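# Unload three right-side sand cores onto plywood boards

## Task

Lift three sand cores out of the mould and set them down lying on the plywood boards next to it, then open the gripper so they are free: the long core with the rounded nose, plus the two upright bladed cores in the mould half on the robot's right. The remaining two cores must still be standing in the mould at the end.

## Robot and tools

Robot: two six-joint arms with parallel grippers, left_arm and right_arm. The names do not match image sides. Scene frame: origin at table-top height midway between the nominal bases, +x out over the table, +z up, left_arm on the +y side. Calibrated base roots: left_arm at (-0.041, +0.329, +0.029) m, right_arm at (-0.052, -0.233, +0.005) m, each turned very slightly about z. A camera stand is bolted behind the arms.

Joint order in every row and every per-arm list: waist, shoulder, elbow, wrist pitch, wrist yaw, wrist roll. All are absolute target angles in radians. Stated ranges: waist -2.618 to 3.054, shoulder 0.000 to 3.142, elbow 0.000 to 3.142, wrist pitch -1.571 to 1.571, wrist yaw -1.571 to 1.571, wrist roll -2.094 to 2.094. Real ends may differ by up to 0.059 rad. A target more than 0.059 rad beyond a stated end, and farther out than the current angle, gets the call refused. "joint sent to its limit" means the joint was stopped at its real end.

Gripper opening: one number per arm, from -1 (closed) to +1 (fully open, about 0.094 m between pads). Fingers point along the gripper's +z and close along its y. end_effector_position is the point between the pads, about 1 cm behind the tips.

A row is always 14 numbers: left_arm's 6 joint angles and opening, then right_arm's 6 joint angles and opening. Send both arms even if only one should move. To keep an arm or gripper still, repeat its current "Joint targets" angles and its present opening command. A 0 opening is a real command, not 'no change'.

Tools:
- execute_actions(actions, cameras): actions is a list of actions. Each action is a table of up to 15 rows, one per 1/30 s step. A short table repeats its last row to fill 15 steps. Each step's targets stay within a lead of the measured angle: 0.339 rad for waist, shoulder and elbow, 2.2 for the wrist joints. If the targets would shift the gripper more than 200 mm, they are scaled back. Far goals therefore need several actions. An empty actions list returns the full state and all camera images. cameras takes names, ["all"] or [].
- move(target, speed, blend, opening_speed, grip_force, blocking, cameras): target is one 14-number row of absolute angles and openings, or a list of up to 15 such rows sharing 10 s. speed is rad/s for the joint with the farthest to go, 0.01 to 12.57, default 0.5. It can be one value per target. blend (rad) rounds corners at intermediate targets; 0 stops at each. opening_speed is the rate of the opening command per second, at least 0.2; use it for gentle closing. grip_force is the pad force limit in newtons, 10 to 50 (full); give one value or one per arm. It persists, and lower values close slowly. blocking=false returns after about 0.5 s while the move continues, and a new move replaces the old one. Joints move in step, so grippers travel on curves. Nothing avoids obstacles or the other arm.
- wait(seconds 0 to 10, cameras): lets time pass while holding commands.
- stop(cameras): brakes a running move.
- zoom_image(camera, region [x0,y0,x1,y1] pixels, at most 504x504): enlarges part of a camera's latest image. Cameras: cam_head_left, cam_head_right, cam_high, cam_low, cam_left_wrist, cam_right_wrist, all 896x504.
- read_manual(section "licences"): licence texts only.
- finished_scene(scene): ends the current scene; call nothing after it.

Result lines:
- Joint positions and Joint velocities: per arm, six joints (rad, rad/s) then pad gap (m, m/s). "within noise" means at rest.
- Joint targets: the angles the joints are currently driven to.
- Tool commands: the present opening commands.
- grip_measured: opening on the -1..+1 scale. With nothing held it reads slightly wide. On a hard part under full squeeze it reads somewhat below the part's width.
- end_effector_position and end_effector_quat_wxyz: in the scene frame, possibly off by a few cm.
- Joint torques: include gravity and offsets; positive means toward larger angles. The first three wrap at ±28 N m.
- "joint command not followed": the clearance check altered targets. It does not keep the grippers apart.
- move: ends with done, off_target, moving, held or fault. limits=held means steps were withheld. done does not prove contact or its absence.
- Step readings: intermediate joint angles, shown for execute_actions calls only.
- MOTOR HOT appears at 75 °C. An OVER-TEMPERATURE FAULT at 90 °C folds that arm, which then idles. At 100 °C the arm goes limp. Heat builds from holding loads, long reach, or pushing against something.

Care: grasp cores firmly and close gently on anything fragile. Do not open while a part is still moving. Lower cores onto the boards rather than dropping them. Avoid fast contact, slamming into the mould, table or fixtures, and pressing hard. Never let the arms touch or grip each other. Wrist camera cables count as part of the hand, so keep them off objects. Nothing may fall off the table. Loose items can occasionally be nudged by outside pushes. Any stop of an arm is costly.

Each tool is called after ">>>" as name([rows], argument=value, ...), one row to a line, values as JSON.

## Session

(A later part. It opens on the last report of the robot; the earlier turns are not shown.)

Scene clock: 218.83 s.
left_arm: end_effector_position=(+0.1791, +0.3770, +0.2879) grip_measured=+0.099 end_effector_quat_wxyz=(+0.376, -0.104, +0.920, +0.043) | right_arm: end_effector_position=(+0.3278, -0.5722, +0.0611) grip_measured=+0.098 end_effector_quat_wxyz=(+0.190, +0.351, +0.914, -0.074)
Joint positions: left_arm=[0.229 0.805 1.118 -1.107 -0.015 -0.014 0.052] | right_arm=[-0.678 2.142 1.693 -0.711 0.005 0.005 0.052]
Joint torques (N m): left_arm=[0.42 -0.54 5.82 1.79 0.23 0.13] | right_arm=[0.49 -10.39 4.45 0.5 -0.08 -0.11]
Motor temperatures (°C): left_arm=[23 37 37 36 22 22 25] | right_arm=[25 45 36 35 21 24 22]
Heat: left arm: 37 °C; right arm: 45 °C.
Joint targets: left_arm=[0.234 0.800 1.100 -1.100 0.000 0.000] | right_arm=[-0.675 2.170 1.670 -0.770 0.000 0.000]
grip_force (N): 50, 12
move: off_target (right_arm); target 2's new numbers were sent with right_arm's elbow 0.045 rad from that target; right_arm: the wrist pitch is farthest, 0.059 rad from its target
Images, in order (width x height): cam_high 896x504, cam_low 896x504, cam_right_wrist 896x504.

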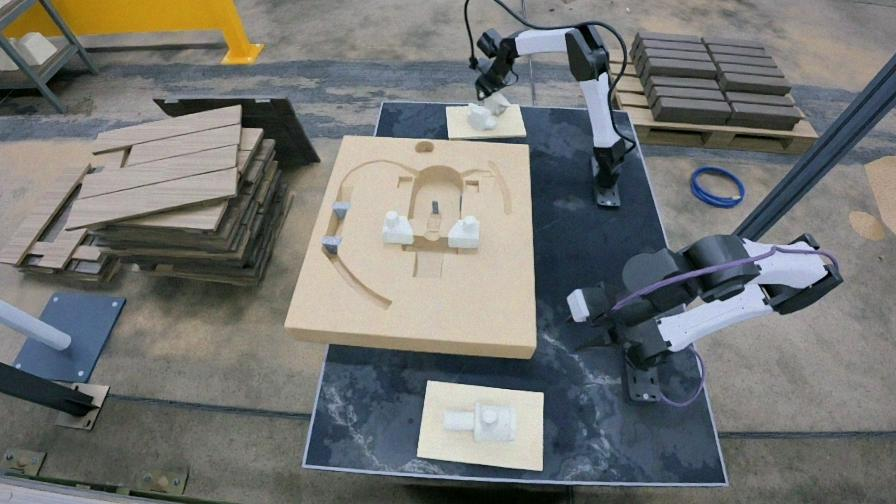

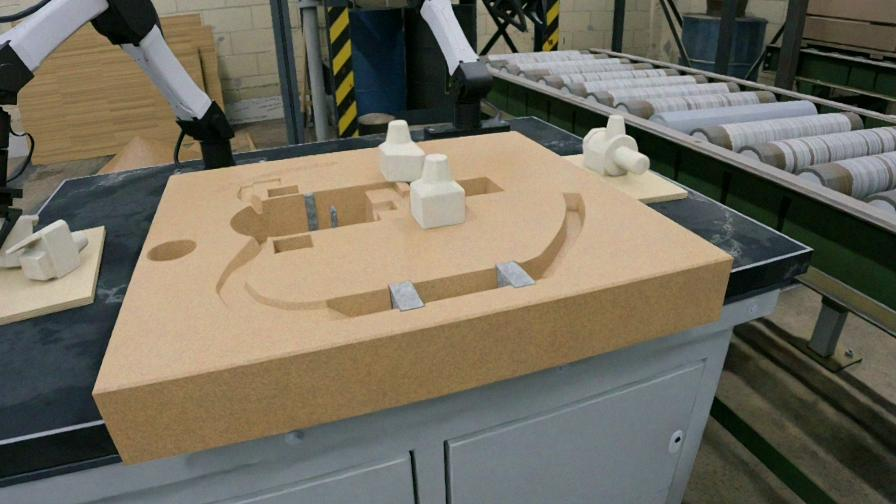

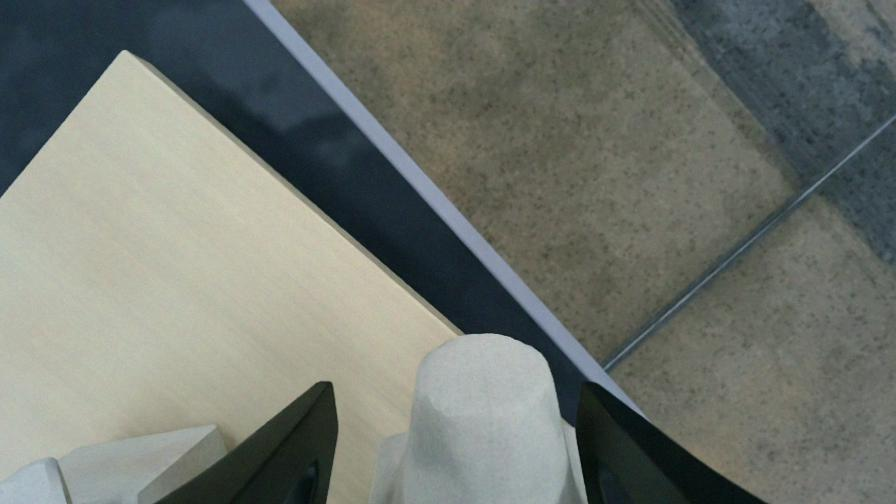

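>>> move([
  [0.234, 0.8, 1.1, -1.1, 0, 0, 0.1, -0.675, 2.15, 1.95, -1.0, 0, 0, 0.1],
  [0.234, 0.8, 1.1, -1.1, 0, 0, 0.1, -0.66, 1.95, 2.2, -1.35, 0, 0, 0.1],
], speed=0.5, blend=[0.05,0], cameras=["cam_low","cam_right_wrist","cam_high","cam_head_right"])

>>> zoom_image(camera="cam_high", region=[440, 70, 560, 150])

>>> zoom_image(camera="cam_low", region=[0, 160, 160, 300])

Scene clock: 225.17 s.
left_arm: end_effector_position=(+0.1791, +0.3770, +0.2879) grip_measured=+0.099 end_effector_quat_wxyz=(+0.376, -0.104, +0.920, +0.043) | right_arm: end_effector_position=(+0.2920, -0.5327, +0.2503) grip_measured=+0.098 end_effector_quat_wxyz=(+0.208, +0.344, +0.912, -0.080)
Joint positions: left_arm=[0.229 0.805 1.118 -1.107 -0.015 -0.014 0.052] | right_arm=[-0.665 1.967 2.185 -1.34 0.005 0.004 0.052]
Joint torques (N m): left_arm=[0.43 -0.51 5.87 1.79 0.25 0.13] | right_arm=[0.81 -12.53 6.86 1 -0.03 -0.08]
Heat: left arm: 37 °C; right arm: 45 °C.
Joint targets: left_arm=[0.234 0.800 1.100 -1.100 0.000 0.000] | right_arm=[-0.660 1.950 2.200 -1.350 0.000 0.000]
grip_force (N): 50, 12
move: done
Images, in order (width x height): cam_head_right 896x504, cam_high 896x504, cam_low 896x504, cam_right_wrist 896x504.

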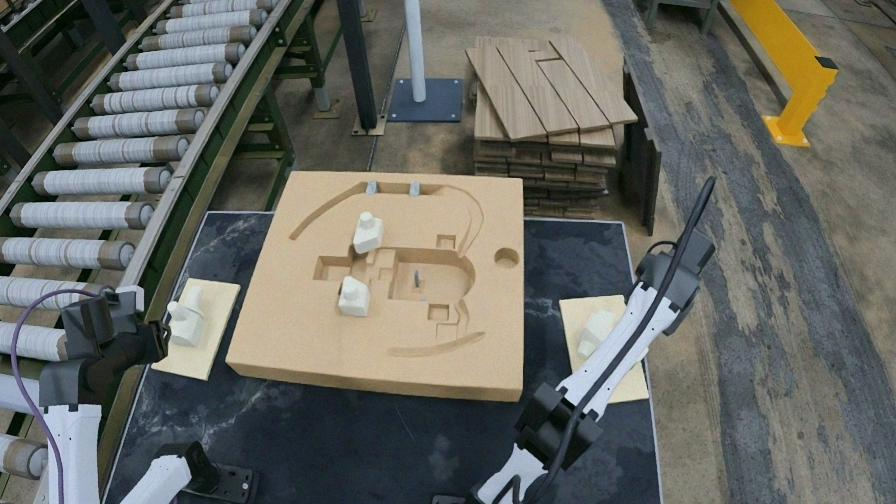

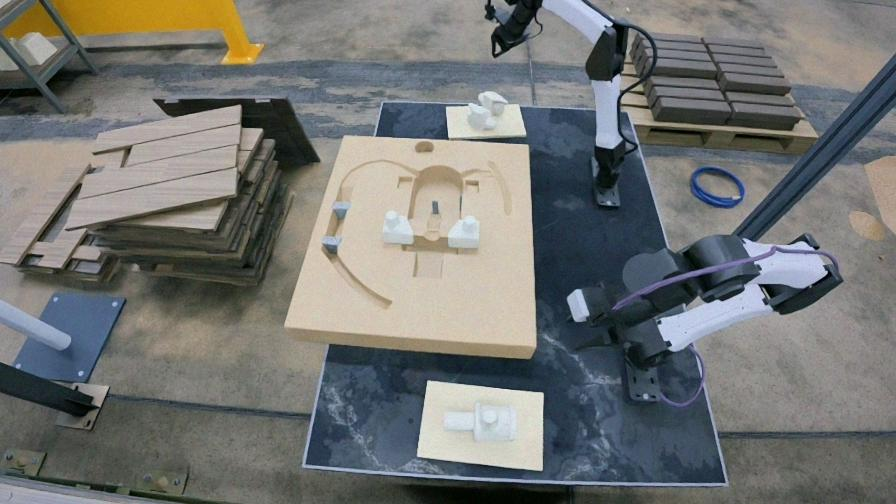

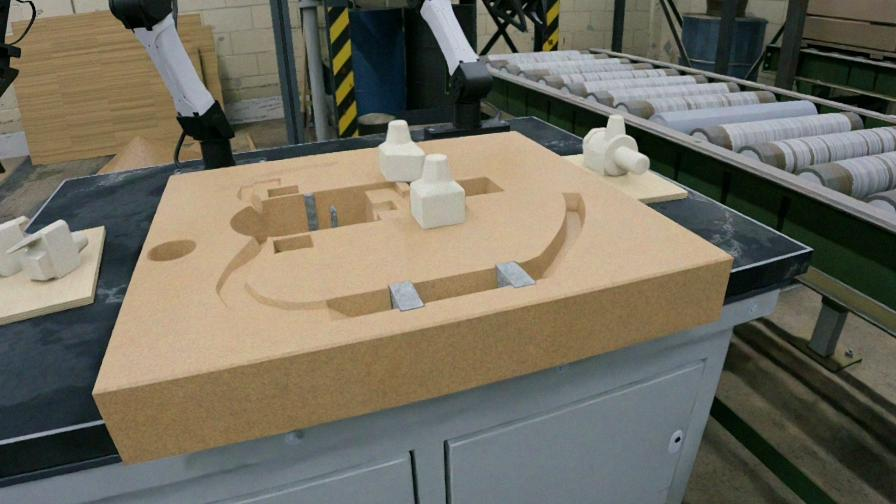

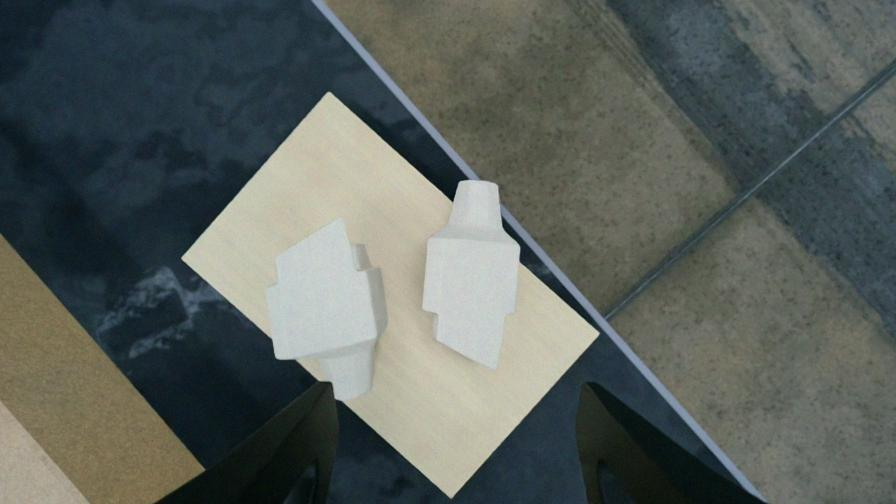

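Scaled by 4.200 from the camera's 896x504 image, which has a finer 1280x720 frame.

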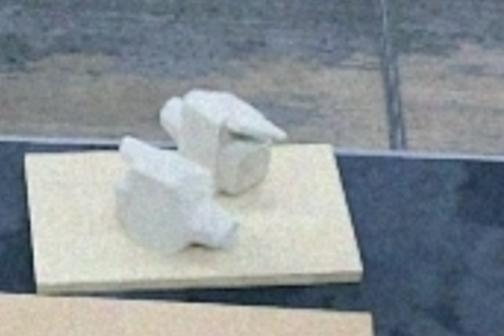

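Scaled by 3.150 from the camera's 896x504 image, which has a finer 1280x720 frame.

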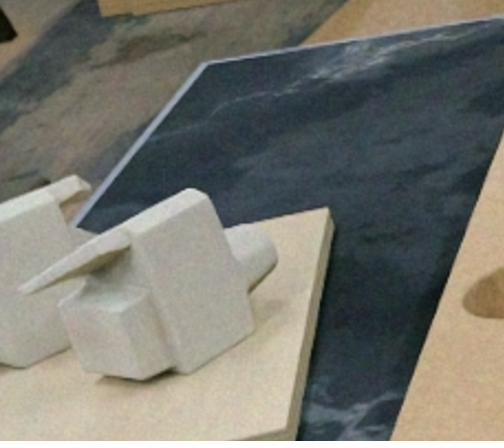

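>>> finished_scene(scene=2)

The scene is finished: the task was done.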